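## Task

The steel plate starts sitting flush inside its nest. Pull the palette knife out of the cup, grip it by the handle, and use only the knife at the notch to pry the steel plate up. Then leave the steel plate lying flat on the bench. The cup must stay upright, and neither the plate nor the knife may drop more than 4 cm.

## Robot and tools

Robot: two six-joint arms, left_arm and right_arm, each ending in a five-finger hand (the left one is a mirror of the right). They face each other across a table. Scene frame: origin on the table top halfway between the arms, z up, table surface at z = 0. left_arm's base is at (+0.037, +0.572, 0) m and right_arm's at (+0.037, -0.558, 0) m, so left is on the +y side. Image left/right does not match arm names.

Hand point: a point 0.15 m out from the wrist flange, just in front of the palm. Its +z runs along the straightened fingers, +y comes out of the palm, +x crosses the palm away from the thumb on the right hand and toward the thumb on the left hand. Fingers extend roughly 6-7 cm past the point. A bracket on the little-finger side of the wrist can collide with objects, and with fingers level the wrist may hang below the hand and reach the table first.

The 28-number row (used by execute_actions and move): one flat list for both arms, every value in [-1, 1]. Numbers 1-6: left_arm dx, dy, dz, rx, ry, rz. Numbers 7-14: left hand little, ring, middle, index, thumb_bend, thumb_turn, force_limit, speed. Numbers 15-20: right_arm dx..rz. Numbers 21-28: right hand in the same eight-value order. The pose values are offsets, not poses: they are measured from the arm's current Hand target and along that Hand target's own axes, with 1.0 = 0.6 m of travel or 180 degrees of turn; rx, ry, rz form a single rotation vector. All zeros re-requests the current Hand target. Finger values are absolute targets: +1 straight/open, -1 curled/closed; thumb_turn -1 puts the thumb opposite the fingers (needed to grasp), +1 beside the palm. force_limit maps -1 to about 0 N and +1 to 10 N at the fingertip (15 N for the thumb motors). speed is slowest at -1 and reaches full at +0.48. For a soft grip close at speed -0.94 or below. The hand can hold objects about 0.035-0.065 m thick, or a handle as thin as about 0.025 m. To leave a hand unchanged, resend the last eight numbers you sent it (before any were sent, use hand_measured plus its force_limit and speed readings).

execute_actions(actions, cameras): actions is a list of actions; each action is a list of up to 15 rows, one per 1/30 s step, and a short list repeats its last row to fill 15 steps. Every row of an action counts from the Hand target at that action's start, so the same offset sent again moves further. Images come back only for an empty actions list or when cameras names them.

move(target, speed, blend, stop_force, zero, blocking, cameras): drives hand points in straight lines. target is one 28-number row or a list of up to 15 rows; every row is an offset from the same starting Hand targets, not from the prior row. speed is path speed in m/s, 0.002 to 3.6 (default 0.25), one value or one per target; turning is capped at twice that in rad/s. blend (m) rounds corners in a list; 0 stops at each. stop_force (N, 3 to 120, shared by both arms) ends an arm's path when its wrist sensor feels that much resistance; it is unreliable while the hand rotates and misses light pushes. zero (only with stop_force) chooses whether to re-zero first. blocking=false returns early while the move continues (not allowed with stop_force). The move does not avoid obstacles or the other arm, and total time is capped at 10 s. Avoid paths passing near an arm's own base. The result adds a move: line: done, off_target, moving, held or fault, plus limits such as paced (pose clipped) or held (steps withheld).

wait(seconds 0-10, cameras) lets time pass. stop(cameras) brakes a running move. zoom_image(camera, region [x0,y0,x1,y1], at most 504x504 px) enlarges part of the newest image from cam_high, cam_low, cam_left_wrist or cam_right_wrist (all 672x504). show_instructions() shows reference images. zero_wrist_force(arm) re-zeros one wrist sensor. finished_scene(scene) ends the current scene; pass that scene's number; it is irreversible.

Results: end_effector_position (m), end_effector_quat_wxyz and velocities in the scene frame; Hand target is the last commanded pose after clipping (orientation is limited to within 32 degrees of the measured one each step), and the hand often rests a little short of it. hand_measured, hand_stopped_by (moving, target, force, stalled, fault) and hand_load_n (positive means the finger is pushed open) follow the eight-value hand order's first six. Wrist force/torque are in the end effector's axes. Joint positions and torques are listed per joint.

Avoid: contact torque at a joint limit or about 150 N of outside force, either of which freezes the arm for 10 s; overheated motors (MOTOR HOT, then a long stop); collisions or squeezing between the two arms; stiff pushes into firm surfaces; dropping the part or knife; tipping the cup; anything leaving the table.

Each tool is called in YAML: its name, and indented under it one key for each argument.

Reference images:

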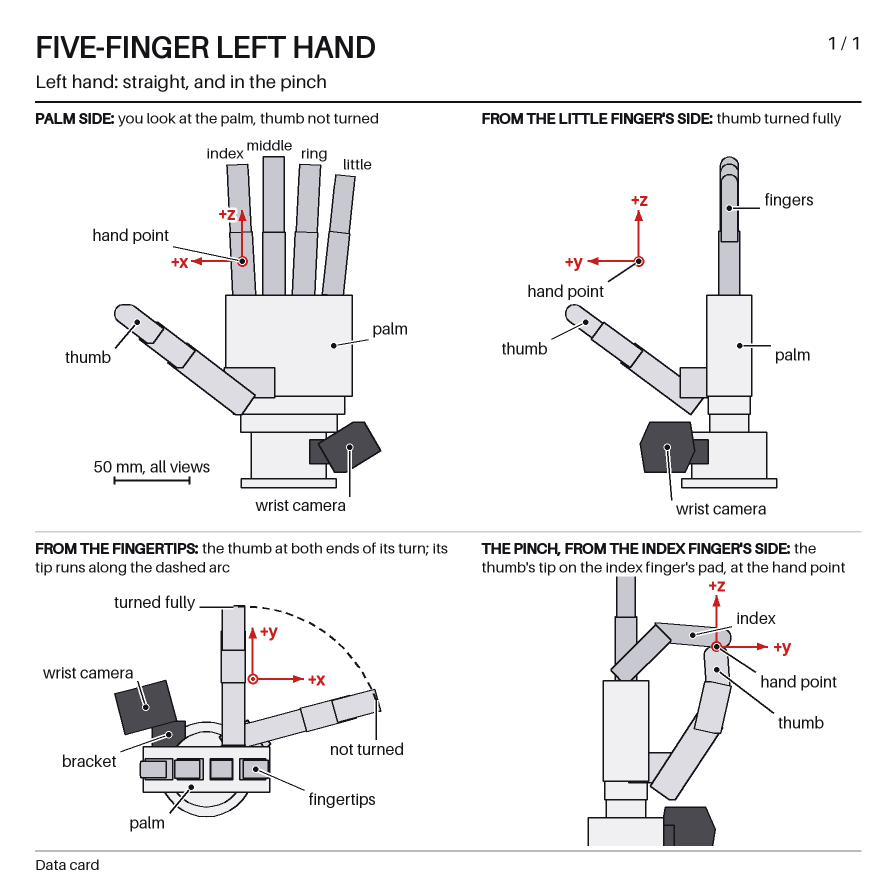

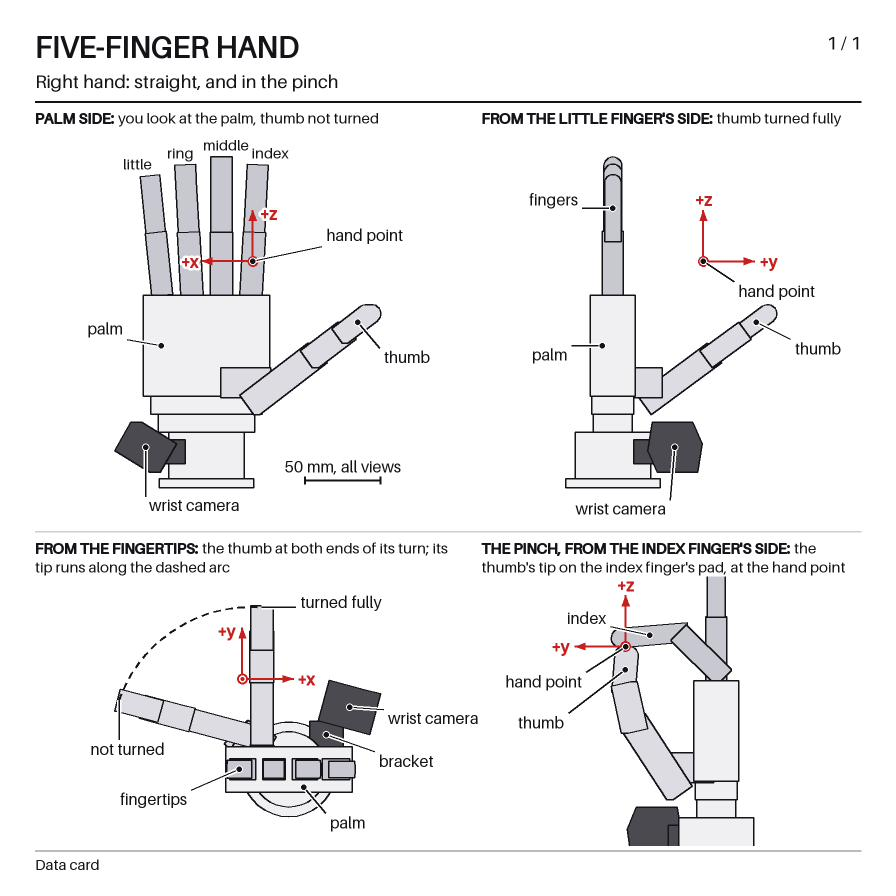

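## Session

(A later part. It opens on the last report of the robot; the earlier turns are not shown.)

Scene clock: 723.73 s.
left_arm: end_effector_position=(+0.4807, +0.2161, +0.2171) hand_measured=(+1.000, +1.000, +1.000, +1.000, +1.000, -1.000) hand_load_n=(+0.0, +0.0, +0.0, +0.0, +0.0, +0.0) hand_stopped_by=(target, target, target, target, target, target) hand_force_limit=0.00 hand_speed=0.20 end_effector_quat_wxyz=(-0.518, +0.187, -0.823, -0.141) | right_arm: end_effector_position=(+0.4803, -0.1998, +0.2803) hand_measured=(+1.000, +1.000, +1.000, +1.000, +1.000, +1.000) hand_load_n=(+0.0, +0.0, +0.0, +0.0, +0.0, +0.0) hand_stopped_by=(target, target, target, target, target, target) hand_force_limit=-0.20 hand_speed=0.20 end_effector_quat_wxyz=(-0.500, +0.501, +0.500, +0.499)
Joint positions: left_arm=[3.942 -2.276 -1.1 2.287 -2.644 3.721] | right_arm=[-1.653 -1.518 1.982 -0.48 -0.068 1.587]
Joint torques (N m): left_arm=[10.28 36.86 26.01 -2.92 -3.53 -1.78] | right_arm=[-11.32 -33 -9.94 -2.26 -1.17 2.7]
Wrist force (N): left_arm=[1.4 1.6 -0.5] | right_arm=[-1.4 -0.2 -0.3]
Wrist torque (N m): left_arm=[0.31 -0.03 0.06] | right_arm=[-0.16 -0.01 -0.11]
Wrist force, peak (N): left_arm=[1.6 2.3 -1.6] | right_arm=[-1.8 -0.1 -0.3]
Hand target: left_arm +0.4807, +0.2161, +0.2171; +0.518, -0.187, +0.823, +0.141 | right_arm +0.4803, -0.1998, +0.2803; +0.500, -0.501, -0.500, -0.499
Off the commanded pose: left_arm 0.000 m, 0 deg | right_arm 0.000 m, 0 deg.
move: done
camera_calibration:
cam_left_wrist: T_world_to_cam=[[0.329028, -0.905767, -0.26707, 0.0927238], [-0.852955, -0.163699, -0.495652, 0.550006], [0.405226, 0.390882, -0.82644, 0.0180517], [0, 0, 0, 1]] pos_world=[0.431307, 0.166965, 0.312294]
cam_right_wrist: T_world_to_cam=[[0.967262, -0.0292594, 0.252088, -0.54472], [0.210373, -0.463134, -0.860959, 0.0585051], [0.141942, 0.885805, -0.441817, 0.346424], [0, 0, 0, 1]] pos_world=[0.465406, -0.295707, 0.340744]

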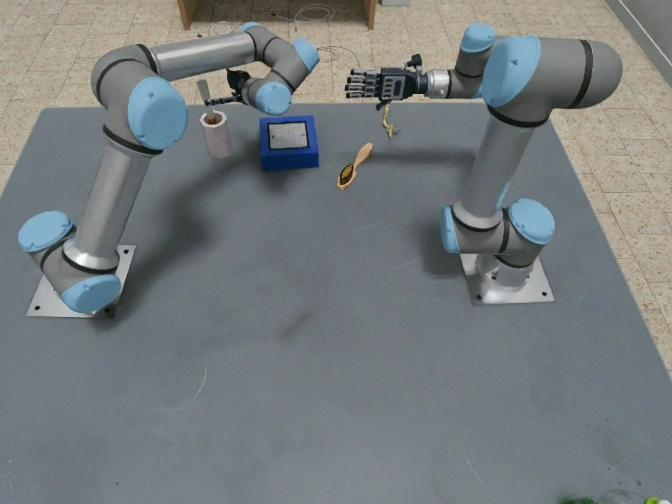

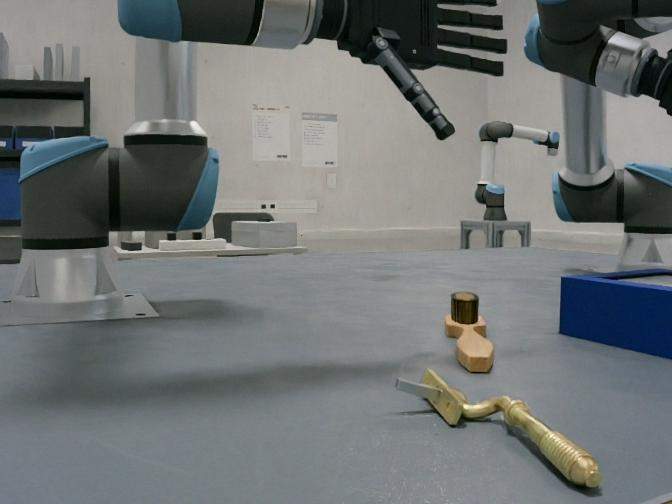

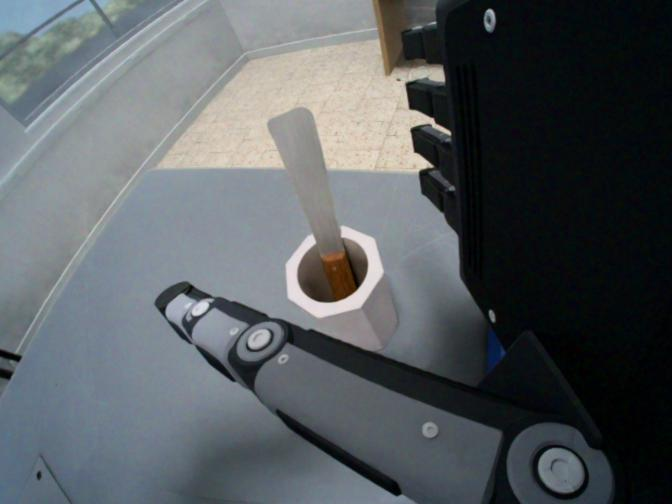

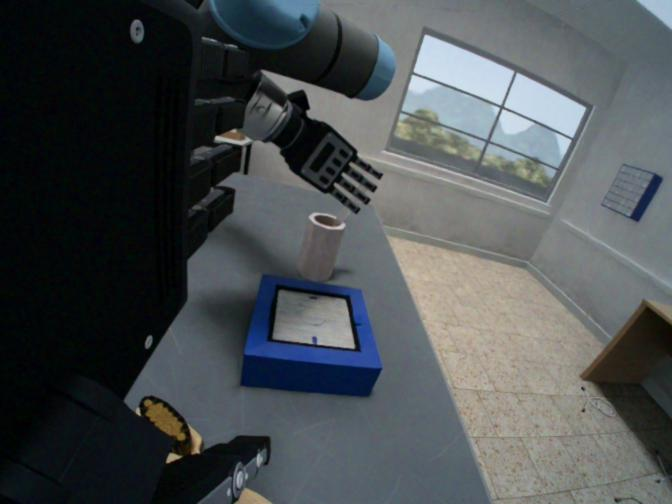

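move:
  target: [-0.0157,0.023,0.1033,0,0,0,1,1,1,1,1,-1,0,0.2,0,0,0,0,0,0,1,1,1,1,1,1,-0.2,0.2]
  speed: 0.15
  cameras: ["cam_left_wrist","cam_high","cam_right_wrist"]

zoom_image:
  camera: "cam_left_wrist"
  region: [150, 40, 470, 360]

zoom_image:
  camera: "cam_right_wrist"
  region: [230, 100, 430, 290]

Scene clock: 810.30 s.
left_arm: end_effector_position=(+0.5276, +0.2563, +0.2000) hand_measured=(+1.000, +1.000, +1.000, +1.000, +1.000, -1.000) hand_load_n=(+0.0, +0.0, +0.0, +0.0, +0.0, +0.0) hand_stopped_by=(target, target, target, target, target, target) hand_force_limit=0.00 hand_speed=0.20 end_effector_quat_wxyz=(-0.518, +0.187, -0.823, -0.142) | right_arm: end_effector_position=(+0.4803, -0.1998, +0.2803) hand_measured=(+1.000, +1.000, +1.000, +1.000, +1.000, +1.000) hand_load_n=(+0.0, +0.0, +0.0, +0.0, +0.0, +0.0) hand_stopped_by=(target, target, target, target, target, target) hand_force_limit=-0.20 hand_speed=0.20 end_effector_quat_wxyz=(-0.500, +0.501, +0.500, +0.499)
Joint positions: left_arm=[4.052 -2.234 -1.182 2.486 -2.585 3.905] | right_arm=[-1.653 -1.518 1.982 -0.48 -0.068 1.587]
Joint torques (N m): left_arm=[10.21 63.44 11.67 0.56 1.53 1.77] | right_arm=[-2.46 -33.36 -10.8 -2.15 1 2.55]
Wrist force (N): left_arm=[1.0 2.0 -0.9] | right_arm=[-1.1 0.0 -0.4]
Wrist torque (N m): left_arm=[0.41 0.01 -0.09] | right_arm=[-0.14 -0.05 -0.09]
Wrist force, peak (N): left_arm=[1.4 2.3 -1.1] | right_arm=[-1.7 0.0 -0.5]
Hand target: left_arm +0.5277, +0.2563, +0.1999; +0.518, -0.187, +0.823, +0.141 | right_arm +0.4803, -0.1998, +0.2803; +0.500, -0.501, -0.500, -0.499
Off the commanded pose: left_arm 0.000 m, 0 deg | right_arm 0.000 m, 0 deg.
move: done
camera_calibration:
cam_left_wrist: T_world_to_cam=[[0.329118, -0.90574, -0.26705, 0.109023], [-0.85296, -0.163814, -0.495606, 0.588163], [0.405143, 0.390896, -0.826474, -0.0308752], [0, 0, 0, 1]] pos_world=[0.478307, 0.207165, 0.295094]
cam_right_wrist: T_world_to_cam=[[0.967282, -0.0293053, 0.252005, -0.544715], [0.21028, -0.463132, -0.860983, 0.0585579], [0.141943, 0.885805, -0.441817, 0.346424], [0, 0, 0, 1]] pos_world=[0.465407, -0.295707, 0.340744]
Images, in order (width x height): cam_high 672x504, cam_left_wrist 672x504, cam_right_wrist 672x504.

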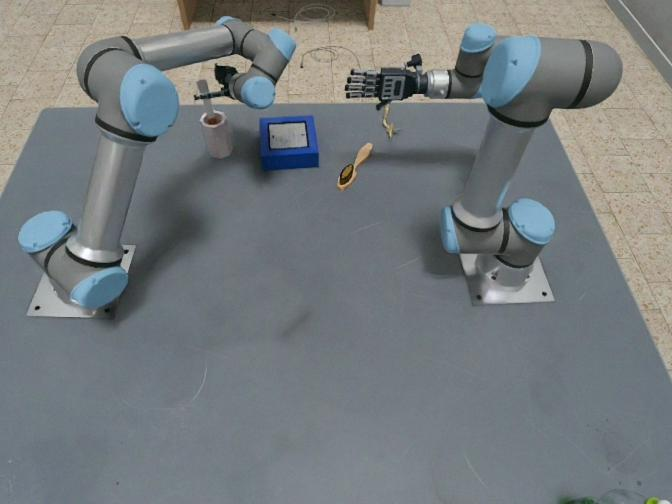

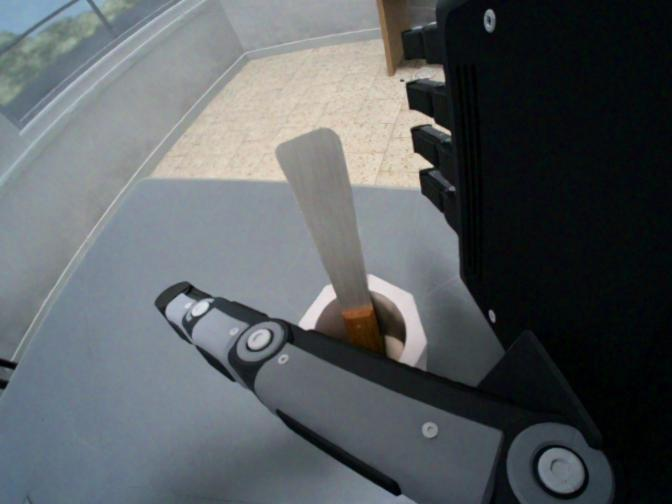

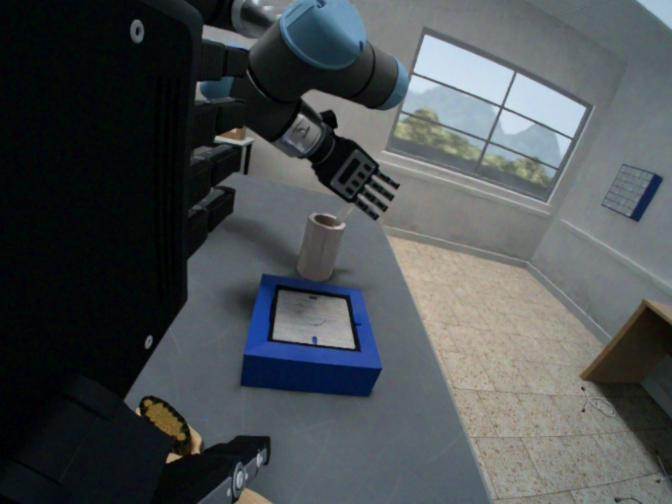

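Scaled by 1.575 from the camera's 672x504 image, which has a finer 960x720 frame.

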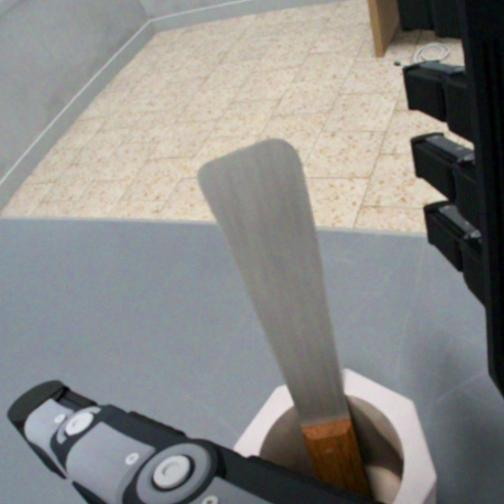

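Scaled by 2.520 from the camera's 672x504 image, which has a finer 960x720 frame.

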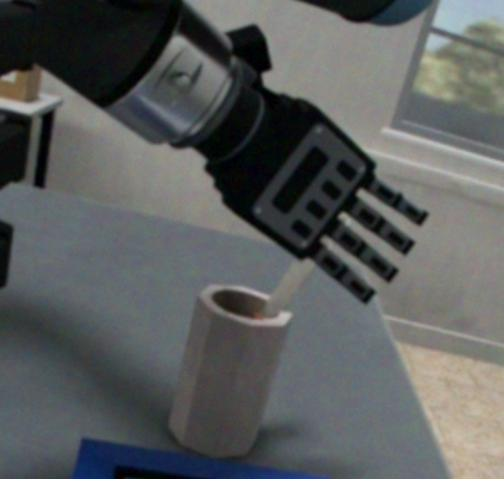

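move:
  target: [0.02,0.0083,0.0667,0,0,0,1,1,1,1,1,-1,0,0.2,0,0,0,0,0,0,1,1,1,1,1,1,-0.2,0.2]
  speed: 0.1
  cameras: ["cam_left_wrist"]

zoom_image:
  camera: "cam_left_wrist"
  region: [150, 100, 470, 420]

Scene clock: 857.47 s.
left_arm: end_effector_position=(+0.5526, +0.2758, +0.1724) hand_measured=(+1.000, +1.000, +1.000, +1.000, +1.000, -1.000) hand_load_n=(+0.0, +0.0, +0.0, +0.0, +0.0, +0.0) hand_stopped_by=(target, target, target, target, target, target) hand_force_limit=0.00 hand_speed=0.20 end_effector_quat_wxyz=(-0.518, +0.187, -0.823, -0.142) | right_arm: end_effector_position=(+0.4803, -0.1998, +0.2803) hand_measured=(+1.000, +1.000, +1.000, +1.000, +1.000, +1.000) hand_load_n=(+0.0, +0.0, +0.0, +0.0, +0.0, +0.0) hand_stopped_by=(target, target, target, target, target, target) hand_force_limit=-0.20 hand_speed=0.20 end_effector_quat_wxyz=(-0.500, +0.501, +0.500, +0.499)
Joint positions: left_arm=[4.107 -2.239 -1.234 2.609 -2.551 3.985] | right_arm=[-1.653 -1.518 1.982 -0.48 -0.068 1.587]
Joint torques (N m): left_arm=[11.84 38.13 10 0.66 1.32 1.86] | right_arm=[8.51 -33.23 -11.09 -2.13 0.87 2.67]
Wrist force (N): left_arm=[1.3 1.9 -1.1] | right_arm=[-1.4 -0.1 -0.4]
Wrist torque (N m): left_arm=[0.39 -0.03 -0.09] | right_arm=[-0.15 0.00 -0.11]
Wrist force, peak (N): left_arm=[1.5 2.3 -1.4] | right_arm=[-1.7 0.1 -0.6]
Hand target: left_arm +0.5527, +0.2759, +0.1723; +0.518, -0.187, +0.823, +0.141 | right_arm +0.4803, -0.1998, +0.2803; +0.500, -0.501, -0.500, -0.499
Off the commanded pose: left_arm 0.000 m, 0 deg | right_arm 0.000 m, 0 deg.
move: done
camera_calibration:
cam_left_wrist: T_world_to_cam=[[0.329105, -0.905753, -0.267023, 0.111089], [-0.852925, -0.163781, -0.495675, 0.598997], [0.405226, 0.39088, -0.826441, -0.0714841], [0, 0, 0, 1]] pos_world=[0.503307, 0.226665, 0.267494]
Images, in order (width x height): cam_left_wrist 672x504.

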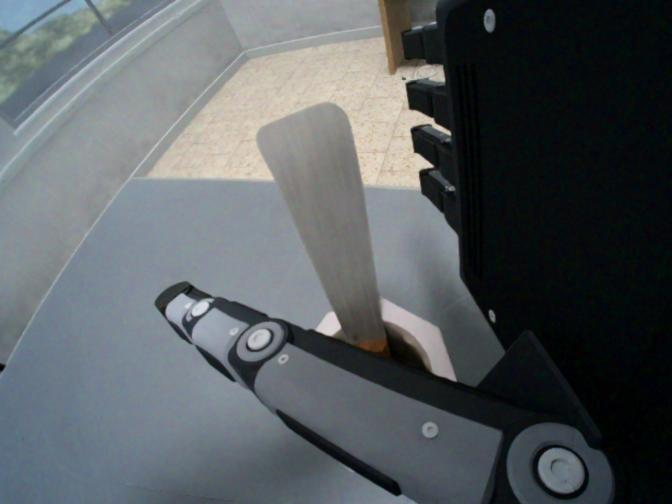

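Scaled by 1.575 from the camera's 672x504 image, which has a finer 960x720 frame.

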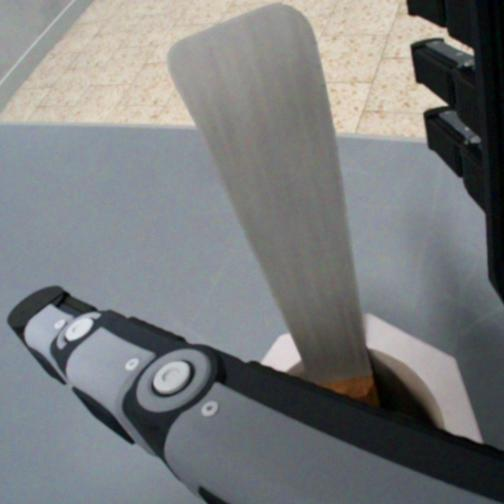

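move:
  target: [0.006,-0.005,0.01,0,0,0,1,1,1,1,0,-1,0,0.2,0,0,0,0,0,0,1,1,1,1,1,1,-0.2,0.2]
  speed: 0.05
  cameras: ["cam_left_wrist","cam_right_wrist"]

zoom_image:
  camera: "cam_left_wrist"
  region: [200, 80, 520, 400]

zoom_image:
  camera: "cam_right_wrist"
  region: [260, 100, 430, 270]

Scene clock: 880.27 s.
left_arm: end_effector_position=(+0.5574, +0.2752, +0.1665) hand_measured=(+1.000, +1.000, +1.000, +1.000, +0.002, -1.000) hand_load_n=(+0.0, +0.0, +0.0, +0.0, +2.5, -1.0) hand_stopped_by=(target, target, target, target, target, target) hand_force_limit=0.00 hand_speed=0.20 end_effector_quat_wxyz=(-0.518, +0.187, -0.823, -0.141) | right_arm: end_effector_position=(+0.4803, -0.1998, +0.2803) hand_measured=(+1.000, +1.000, +1.000, +1.000, +1.000, +1.000) hand_load_n=(+0.0, +0.0, +0.0, +0.0, +0.0, +0.0) hand_stopped_by=(target, target, target, target, target, target) hand_force_limit=-0.20 hand_speed=0.20 end_effector_quat_wxyz=(-0.500, +0.501, +0.500, +0.499)
Joint positions: left_arm=[4.112 -2.251 -1.228 2.621 -2.548 3.991] | right_arm=[-1.653 -1.518 1.982 -0.48 -0.068 1.587]
Joint torques (N m): left_arm=[11.66 35.26 26.06 0.78 1.86 1.71] | right_arm=[8.47 -32.7 -10.13 -2.23 0.84 2.67]
Wrist force (N): left_arm=[-0.1 2.9 -2.7] | right_arm=[-1.3 0.0 -0.4]
Wrist torque (N m): left_arm=[0.41 -0.03 -0.11] | right_arm=[-0.13 -0.01 -0.10]
Wrist force, peak (N): left_arm=[-0.1 2.9 -2.7] | right_arm=[-1.6 -0.1 -0.5]
Hand target: left_arm +0.5574, +0.2752, +0.1664; +0.518, -0.187, +0.823, +0.141 | right_arm +0.4803, -0.1998, +0.2803; +0.500, -0.501, -0.500, -0.499
Off the commanded pose: left_arm 0.000 m, 0 deg | right_arm 0.000 m, 0 deg.
move: done
camera_calibration:
cam_left_wrist: T_world_to_cam=[[0.329105, -0.905753, -0.267023, 0.107423], [-0.852925, -0.163781, -0.495675, 0.599983], [0.405226, 0.39088, -0.826441, -0.0780301], [0, 0, 0, 1]] pos_world=[0.508007, 0.226065, 0.261594]
cam_right_wrist: T_world_to_cam=[[0.967262, -0.0292594, 0.252088, -0.54472], [0.210373, -0.463134, -0.860959, 0.0585051], [0.141942, 0.885805, -0.441817, 0.346424], [0, 0, 0, 1]] pos_world=[0.465406, -0.295707, 0.340744]
Images, in order (width x height): cam_left_wrist 672x504, cam_right_wrist 672x504.

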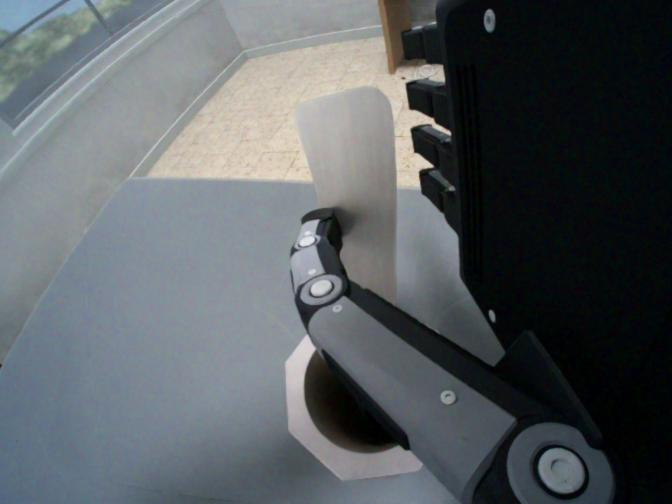

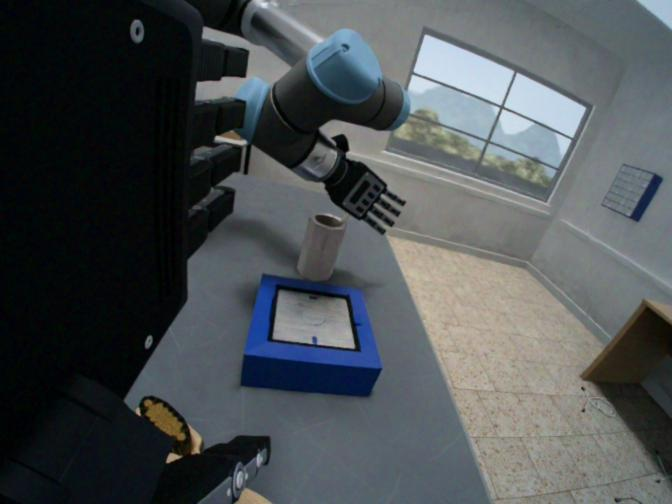

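Scaled by 1.575 from the camera's 672x504 image, which has a finer 960x720 frame.

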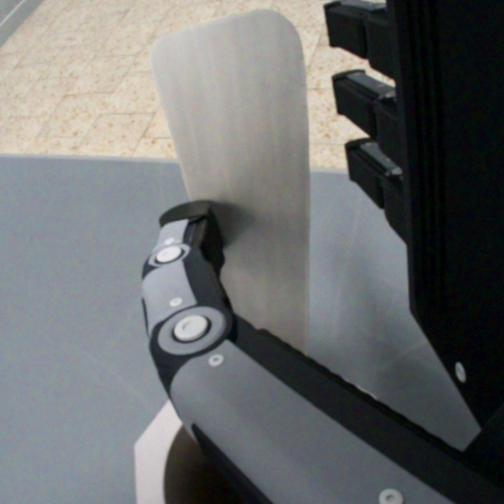

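Scaled by 2.965 from the camera's 672x504 image, which has a finer 960x720 frame.

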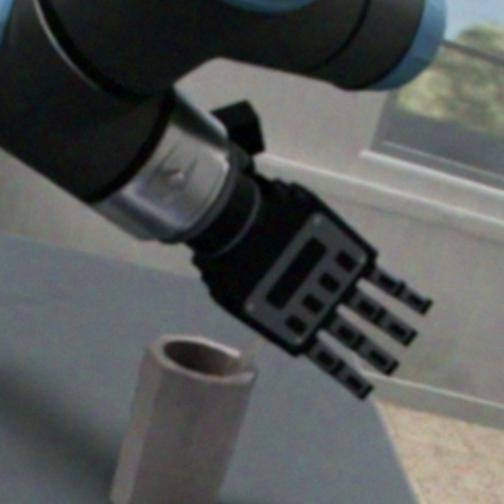

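execute_actions:
  actions: []
  cameras: ["cam_high"]

zoom_image:
  camera: "cam_high"
  region: [170, 50, 330, 170]

Scene clock: 894.13 s.
left_arm: end_effector_position=(+0.5574, +0.2752, +0.1664) hand_measured=(+1.000, +1.000, +1.000, +1.000, +0.002, -1.000) hand_load_n=(+0.0, +0.0, +0.0, +0.0, +2.5, -1.5) hand_stopped_by=(target, target, target, target, target, target) hand_force_limit=0.00 hand_speed=0.20 end_effector_quat_wxyz=(-0.518, +0.187, -0.823, -0.141) | right_arm: end_effector_position=(+0.4803, -0.1998, +0.2803) hand_measured=(+1.000, +1.000, +1.000, +1.000, +1.000, +1.000) hand_load_n=(+0.0, +0.0, +0.0, +0.0, +0.0, +0.0) hand_stopped_by=(target, target, target, target, target, target) hand_force_limit=-0.20 hand_speed=0.20 end_effector_quat_wxyz=(-0.500, +0.501, +0.500, +0.499)
Joint positions: left_arm=[4.112 -2.251 -1.228 2.621 -2.548 3.991] | right_arm=[-1.653 -1.518 1.982 -0.48 -0.068 1.587]
Joint velocities: within noise
Joint torques (N m): left_arm=[11.13 34.71 24.32 0.73 1.67 1.51] | right_arm=[7.97 -32.85 -9.35 -2.17 0.99 2.54]
Wrist force (N): left_arm=[-0.3 3.1 -2.9] | right_arm=[-1.3 0.0 -0.3]
Wrist torque (N m): left_arm=[0.44 -0.05 -0.12] | right_arm=[-0.13 -0.02 -0.10]
Wrist force, peak (N): left_arm=[-0.2 3.3 -2.9] | right_arm=[-1.7 0.1 -0.3]
Hand target: left_arm +0.5574, +0.2752, +0.1664; +0.518, -0.187, +0.823, +0.141 | right_arm +0.4803, -0.1998, +0.2803; +0.500, -0.501, -0.500, -0.499
Off the commanded pose: left_arm 0.000 m, 0 deg | right_arm 0.000 m, 0 deg.
Images, in order (width x height): cam_high 672x504.

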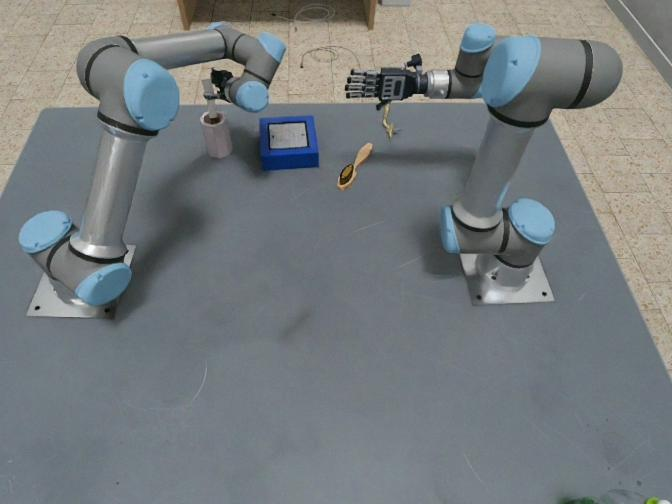

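Scaled by 3.150 from the camera's 672x504 image, which has a finer 960x720 frame.

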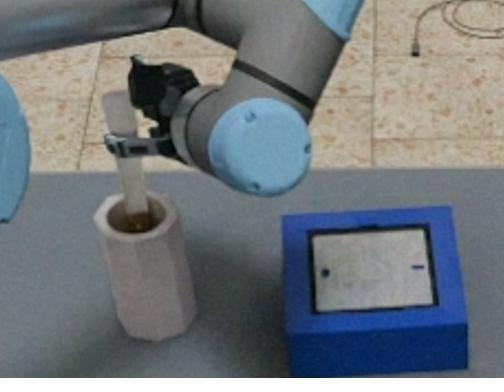

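move:
  target:
    - [0,0,0,0,0,0,1,1,1,1,0.25,-1,0,0.2,0,0,0,0,0,0,1,1,1,1,1,1,-0.2,0.2]
    - [0,-0.0133,-0.002,0,0,0,1,1,1,1,0.25,-1,0,0.2,0,0,0,0,0,0,1,1,1,1,1,1,-0.2,0.2]
    - [0,-0.0133,-0.002,0,0,0,1,1,0.1,0.1,0.25,-1,-0.4,0.0,0,0,0,0,0,0,1,1,1,1,1,1,-0.2,0.2]
  speed: 0.05
  cameras: ["cam_left_wrist","cam_right_wrist"]

zoom_image:
  camera: "cam_left_wrist"
  region: [200, 80, 520, 400]

zoom_image:
  camera: "cam_right_wrist"
  region: [260, 100, 430, 270]

Scene clock: 912.93 s.
left_arm: end_effector_position=(+0.5601, +0.2676, +0.1666) hand_measured=(+1.000, +1.000, +0.100, +0.100, +0.250, -1.000) hand_load_n=(+0.0, +0.0, +0.5, +0.0, +0.0, +0.0) hand_stopped_by=(target, target, target, target, target, target) hand_force_limit=-0.40 hand_speed=0.00 end_effector_quat_wxyz=(-0.518, +0.187, -0.823, -0.141) | right_arm: end_effector_position=(+0.4803, -0.1998, +0.2803) hand_measured=(+1.000, +1.000, +1.000, +1.000, +1.000, +1.000) hand_load_n=(+0.0, +0.0, +0.0, +0.0, +0.0, +0.0) hand_stopped_by=(target, target, target, target, target, target) hand_force_limit=-0.20 hand_speed=0.20 end_effector_quat_wxyz=(-0.500, +0.501, +0.500, +0.499)
Joint positions: left_arm=[4.104 -2.271 -1.194 2.598 -2.553 3.981] | right_arm=[-1.653 -1.518 1.982 -0.48 -0.068 1.587]
Joint torques (N m): left_arm=[-9.16 37.34 24.47 -2.22 -2.01 -1.92] | right_arm=[7.63 -33.29 -10.65 -2.23 0.86 2.73]
Wrist force (N): left_arm=[1.2 1.9 -1.2] | right_arm=[-1.3 0.1 -0.4]
Wrist torque (N m): left_arm=[0.42 -0.03 0.00] | right_arm=[-0.12 -0.02 -0.10]
Wrist force, peak (N): left_arm=[-0.4 3.0 -3.1] | right_arm=[-1.5 -0.1 -0.6]
Hand target: left_arm +0.5601, +0.2676, +0.1666; +0.518, -0.187, +0.823, +0.141 | right_arm +0.4803, -0.1998, +0.2803; +0.500, -0.501, -0.500, -0.499
Off the commanded pose: left_arm 0.000 m, 0 deg | right_arm 0.000 m, 0 deg.
move: done
camera_calibration:
cam_left_wrist: T_world_to_cam=[[0.329105, -0.905753, -0.267023, 0.0997042], [-0.852925, -0.163781, -0.495675, 0.60114], [0.405226, 0.39088, -0.826441, -0.0759883], [0, 0, 0, 1]] pos_world=[0.510707, 0.218465, 0.261794]
cam_right_wrist: T_world_to_cam=[[0.967262, -0.0292594, 0.252088, -0.54472], [0.210373, -0.463134, -0.860959, 0.0585051], [0.141942, 0.885805, -0.441817, 0.346424], [0, 0, 0, 1]] pos_world=[0.465406, -0.295707, 0.340744]
Images, in order (width x height): cam_left_wrist 672x504, cam_right_wrist 672x504.

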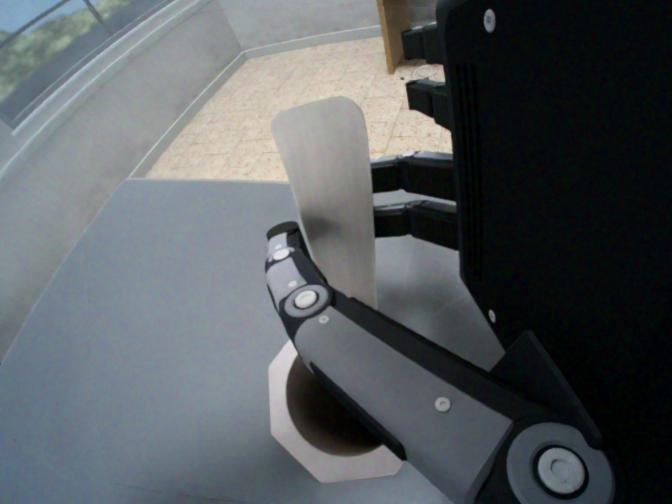

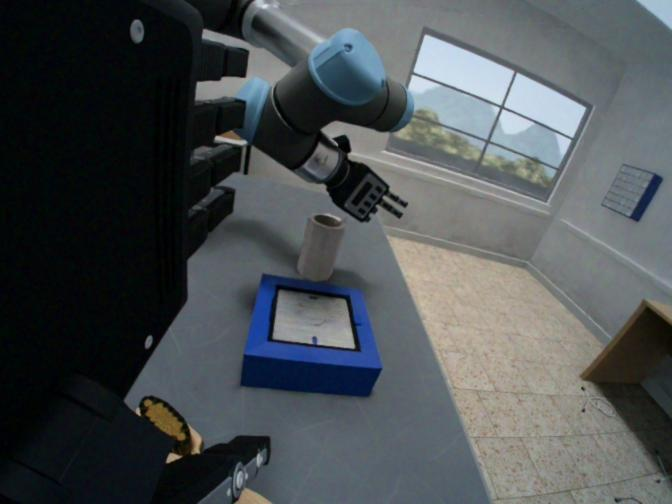

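Scaled by 1.575 from the camera's 672x504 image, which has a finer 960x720 frame.

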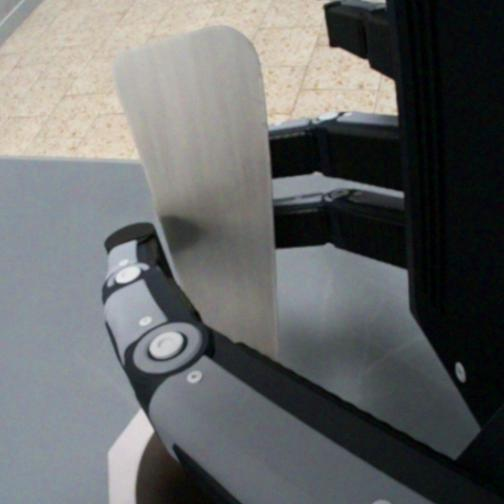

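Scaled by 2.965 from the camera's 672x504 image, which has a finer 960x720 frame.

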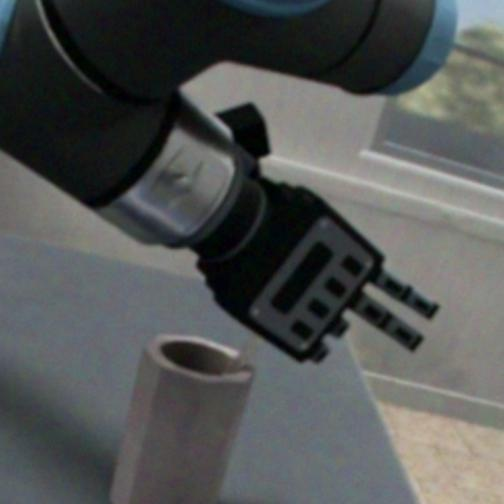

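execute_actions:
  actions:
    - [[0,0,0,0,0,0,1,1,0.1,0.1,0.05,-1,-0.4,-0.4,0,0,0,0,0,0,1,1,1,1,1,1,-0.2,0.2]]
    - [[0,0,0,0,0,0,1,1,-0.3,-0.3,0.05,-1,-0.4,-0.6,0,0,0,0,0,0,1,1,1,1,1,1,-0.2,0.2]]
  cameras: ["cam_left_wrist"]

wait:
  seconds: 1.5
  cameras: ["cam_left_wrist"]

Scene clock: 924.97 s.
left_arm: end_effector_position=(+0.5601, +0.2676, +0.1666) hand_measured=(+1.000, +1.000, -0.224, -0.192, +0.052, -1.000) hand_load_n=(+0.5, +0.0, +11.0, +0.5, +3.5, +0.0) hand_stopped_by=(target, target, force, force, target, target) hand_force_limit=-0.40 hand_speed=-0.60 end_effector_quat_wxyz=(-0.518, +0.187, -0.823, -0.141) | right_arm: end_effector_position=(+0.4803, -0.1998, +0.2803) hand_measured=(+1.000, +1.000, +1.000, +1.000, +1.000, +1.000) hand_load_n=(-0.5, +0.0, +0.0, +0.5, +0.0, +0.0) hand_stopped_by=(target, target, target, target, target, target) hand_force_limit=-0.20 hand_speed=0.20 end_effector_quat_wxyz=(-0.500, +0.501, +0.500, +0.499)
Joint positions: left_arm=[4.104 -2.271 -1.194 2.598 -2.553 3.981] | right_arm=[-1.653 -1.518 1.982 -0.48 -0.068 1.587]
Joint torques (N m): left_arm=[-8.47 37.62 20.39 -1.38 1.18 -1.92] | right_arm=[8.56 -33.57 -10.11 -2.1 0.81 2.71]
Wrist force (N): left_arm=[1.4 2.7 -2.6] | right_arm=[-1.1 -0.3 -0.5]
Wrist torque (N m): left_arm=[0.43 0.02 0.01] | right_arm=[-0.18 -0.04 -0.10]
Wrist force, peak (N): left_arm=[1.1 2.6 -3.0] | right_arm=[-1.5 -0.2 -0.6]
Hand target: left_arm +0.5601, +0.2676, +0.1666; +0.518, -0.187, +0.823, +0.141 | right_arm +0.4803, -0.1998, +0.2803; +0.500, -0.501, -0.500, -0.499
Off the commanded pose: left_arm 0.000 m, 0 deg | right_arm 0.000 m, 0 deg.
Step readings (end_effector_position of left_arm | right_arm):
0: (+0.5601, +0.2676, +0.1666) | (+0.4803, -0.1998, +0.2803)
1: (+0.5601, +0.2676, +0.1666) | (+0.4803, -0.1998, +0.2803)
2: (+0.5601, +0.2676, +0.1666) | (+0.4803, -0.1998, +0.2803)
4: (+0.5601, +0.2676, +0.1666) | (+0.4803, -0.1998, +0.2803)
8: (+0.5601, +0.2676, +0.1666) | (+0.4803, -0.1998, +0.2803)
15: (+0.5601, +0.2676, +0.1666) | (+0.4803, -0.1998, +0.2803)
16: (+0.5601, +0.2676, +0.1666) | (+0.4803, -0.1998, +0.2803)
17: (+0.5601, +0.2676, +0.1666) | (+0.4803, -0.1998, +0.2803)
19: (+0.5601, +0.2676, +0.1666) | (+0.4803, -0.1998, +0.2803)
23: (+0.5601, +0.2676, +0.1666) | (+0.4803, -0.1998, +0.2803)
30: (+0.5601, +0.2676, +0.1666) | (+0.4803, -0.1998, +0.2803)
camera_calibration:
cam_left_wrist: T_world_to_cam=[[0.329105, -0.905753, -0.267023, 0.0996137], [-0.852925, -0.163781, -0.495675, 0.601124], [0.405226, 0.39088, -0.826441, -0.0759492], [0, 0, 0, 1]] pos_world=[0.510707, 0.218365, 0.261794]
Images, in order (width x height): cam_left_wrist 672x504.

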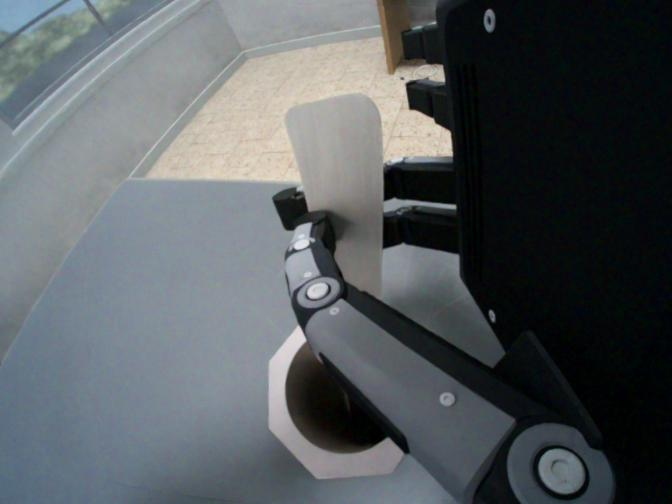

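Scene clock: 926.47 s.
left_arm: end_effector_position=(+0.5601, +0.2676, +0.1666) hand_measured=(+1.000, +1.000, -0.224, -0.192, +0.052, -1.000) hand_load_n=(+0.0, +0.0, +11.0, +0.5, +3.5, +0.0) hand_stopped_by=(target, target, force, force, target, target) hand_force_limit=-0.40 hand_speed=-0.60 end_effector_quat_wxyz=(-0.518, +0.187, -0.823, -0.141) | right_arm: end_effector_position=(+0.4803, -0.1998, +0.2803) hand_measured=(+1.000, +1.000, +1.000, +1.000, +1.000, +1.000) hand_load_n=(+0.0, +0.0, +0.0, +0.0, +0.0, +0.0) hand_stopped_by=(target, target, target, target, target, target) hand_force_limit=-0.20 hand_speed=0.20 end_effector_quat_wxyz=(-0.500, +0.501, +0.500, +0.499)
Joint positions: left_arm=[4.104 -2.271 -1.194 2.598 -2.553 3.981] | right_arm=[-1.653 -1.518 1.982 -0.48 -0.068 1.587]
Joint torques (N m): left_arm=[-6.01 37.89 19.39 0.16 1.04 -1.77] | right_arm=[7.87 -32.65 -9.7 -2.05 0.9 2.65]
Wrist force (N): left_arm=[1.3 2.5 -2.8] | right_arm=[-1.3 0.0 -0.6]
Wrist torque (N m): left_arm=[0.42 0.00 0.03] | right_arm=[-0.12 -0.01 -0.10]
Wrist force, peak (N): left_arm=[1.7 2.8 -3.1] | right_arm=[-1.5 0.0 -0.4]
Hand target: left_arm +0.5601, +0.2676, +0.1666; +0.518, -0.187, +0.823, +0.141 | right_arm +0.4803, -0.1998, +0.2803; +0.500, -0.501, -0.500, -0.499
Off the commanded pose: left_arm 0.000 m, 0 deg | right_arm 0.000 m, 0 deg.
wait: 1.50 s; at rest by 0.17 s
camera_calibration:
cam_left_wrist: T_world_to_cam=[[0.329105, -0.905753, -0.267023, 0.0996137], [-0.852925, -0.163781, -0.495675, 0.601124], [0.405226, 0.39088, -0.826441, -0.0759492], [0, 0, 0, 1]] pos_world=[0.510707, 0.218365, 0.261794]
Images, in order (width x height): cam_left_wrist 672x504.

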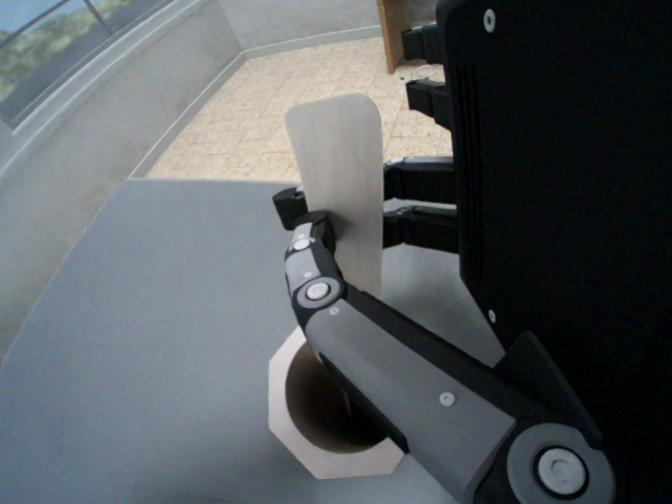

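execute_actions:
  actions:
    - [[0,0,0,0,0,0,1,1,-0.3,-0.25,0.05,-1,-0.2,-0.8,0,0,0,0,0,0,1,1,1,1,1,1,-0.2,0.2]]
  cameras: []

move:
  target: [-0.06,0,0,0,0,0,1,1,-0.3,-0.25,0.05,-1,-0.2,-0.8,0,0,0,0,0,0,1,1,1,1,1,1,-0.2,0.2]
  speed: 0.05
  cameras: ["cam_left_wrist","cam_high"]

zoom_image:
  camera: "cam_high"
  region: [170, 50, 330, 170]

Scene clock: 939.73 s.
left_arm: end_effector_position=(+0.5601, +0.2676, +0.1666) hand_measured=(+1.000, +1.000, -0.224, -0.206, +0.052, -1.000) hand_load_n=(+0.0, +0.0, +10.0, +7.5, +3.5, +0.0) hand_stopped_by=(target, target, force, force, target, target) hand_force_limit=-0.20 hand_speed=-0.80 end_effector_quat_wxyz=(-0.518, +0.187, -0.823, -0.141) | right_arm: end_effector_position=(+0.4803, -0.1998, +0.2803) hand_measured=(+1.000, +1.000, +1.000, +1.000, +1.000, +1.000) hand_load_n=(+0.0, +0.0, +0.0, +0.0, +0.0, +0.0) hand_stopped_by=(target, target, target, target, target, target) hand_force_limit=-0.20 hand_speed=0.20 end_effector_quat_wxyz=(-0.500, +0.501, +0.500, +0.499)
Joint positions: left_arm=[4.104 -2.271 -1.194 2.598 -2.553 3.981] | right_arm=[-1.653 -1.518 1.982 -0.48 -0.068 1.587]
Joint torques (N m): left_arm=[-3.04 37.97 14.93 0.49 1.15 -2.01] | right_arm=[7.72 -32.47 -10.33 -2.23 0.95 2.44]
Wrist force (N): left_arm=[0.6 2.5 -2.3] | right_arm=[-1.3 -0.1 -0.5]
Wrist torque (N m): left_arm=[0.46 -0.04 -0.03] | right_arm=[-0.14 -0.01 -0.10]
Wrist force, peak (N): left_arm=[1.5 2.8 -3.2] | right_arm=[-1.6 -0.1 -0.3]
Hand target: left_arm +0.5601, +0.2676, +0.1666; +0.518, -0.187, +0.823, +0.141 | right_arm +0.4803, -0.1998, +0.2803; +0.500, -0.501, -0.500, -0.499
Off the commanded pose: left_arm 0.000 m, 0 deg | right_arm 0.000 m, 0 deg.
Step readings (end_effector_position of left_arm | right_arm):
0: (+0.5601, +0.2676, +0.1666) | (+0.4803, -0.1998, +0.2803)
1: (+0.5601, +0.2676, +0.1666) | (+0.4803, -0.1998, +0.2803)
2: (+0.5601, +0.2676, +0.1666) | (+0.4803, -0.1998, +0.2803)
4: (+0.5601, +0.2676, +0.1666) | (+0.4803, -0.1998, +0.2803)
8: (+0.5601, +0.2676, +0.1666) | (+0.4803, -0.1998, +0.2803)
15: (+0.5601, +0.2676, +0.1666) | (+0.4803, -0.1998, +0.2803)
No camera images: "cameras" was empty.

Scene clock: 940.90 s.
left_arm: end_effector_position=(+0.5742, +0.2733, +0.1991) hand_measured=(+1.000, +1.000, -0.224, -0.206, +0.052, -1.000) hand_load_n=(+0.0, +0.0, +10.0, +0.0, +3.5, +0.0) hand_stopped_by=(target, target, force, force, target, target) hand_force_limit=-0.20 hand_speed=-0.80 end_effector_quat_wxyz=(-0.518, +0.187, -0.823, -0.141) | right_arm: end_effector_position=(+0.4803, -0.1998, +0.2803) hand_measured=(+1.000, +1.000, +1.000, +1.000, +1.000, +1.000) hand_load_n=(+0.0, +0.0, +0.0, +0.0, +0.0, +0.0) hand_stopped_by=(target, target, target, target, target, target) hand_force_limit=-0.20 hand_speed=0.20 end_effector_quat_wxyz=(-0.500, +0.501, +0.500, +0.499)
Joint positions: left_arm=[4.127 -2.253 -1.133 2.545 -2.538 4.012] | right_arm=[-1.653 -1.518 1.982 -0.48 -0.068 1.587]
Joint torques (N m): left_arm=[11.34 65.86 27.11 -1.85 1.26 1.87] | right_arm=[9.07 -32.66 -10.02 -2.21 0.79 2.59]
Wrist force (N): left_arm=[2.4 2.1 -2.6] | right_arm=[-1.5 0.0 -0.1]
Wrist torque (N m): left_arm=[0.39 0.04 -0.04] | right_arm=[-0.15 0.01 -0.11]
Wrist force, peak (N): left_arm=[3.4 2.3 -2.1] | right_arm=[-1.5 -0.1 -0.8]
Hand target: left_arm +0.5743, +0.2733, +0.1992; +0.518, -0.187, +0.823, +0.141 | right_arm +0.4803, -0.1998, +0.2803; +0.500, -0.501, -0.500, -0.499
Off the commanded pose: left_arm 0.000 m, 0 deg | right_arm 0.000 m, 0 deg.
move: done
camera_calibration:
cam_left_wrist: T_world_to_cam=[[0.329028, -0.905767, -0.26707, 0.108962], [-0.852955, -0.163699, -0.495652, 0.630199], [0.405226, 0.390882, -0.82644, -0.0570713], [0, 0, 0, 1]] pos_world=[0.524807, 0.224165, 0.294294]
Images, in order (width x height): cam_high 672x504, cam_left_wrist 672x504.

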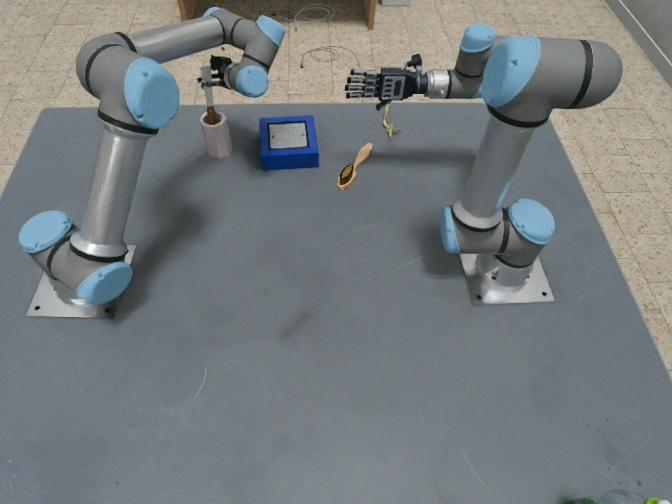

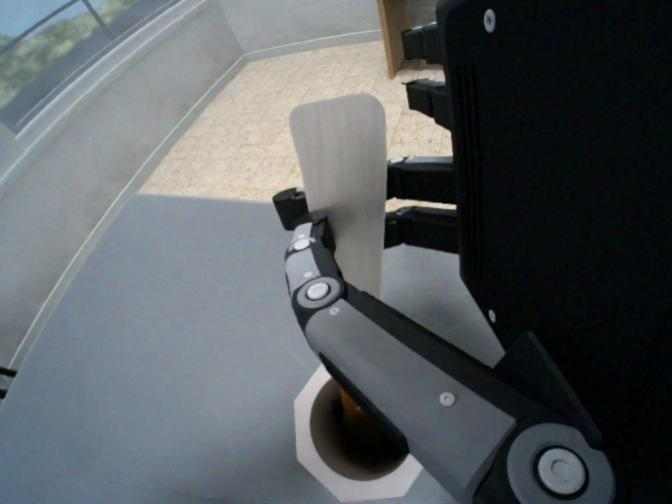

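Scaled by 3.150 from the camera's 672x504 image, which has a finer 960x720 frame.

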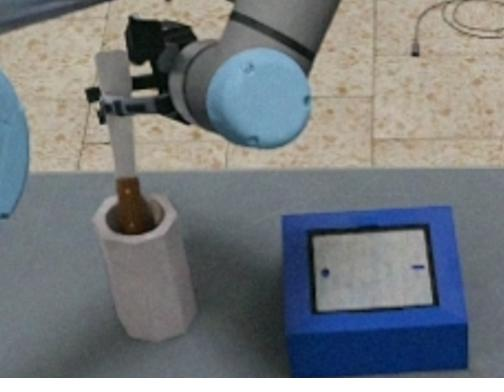

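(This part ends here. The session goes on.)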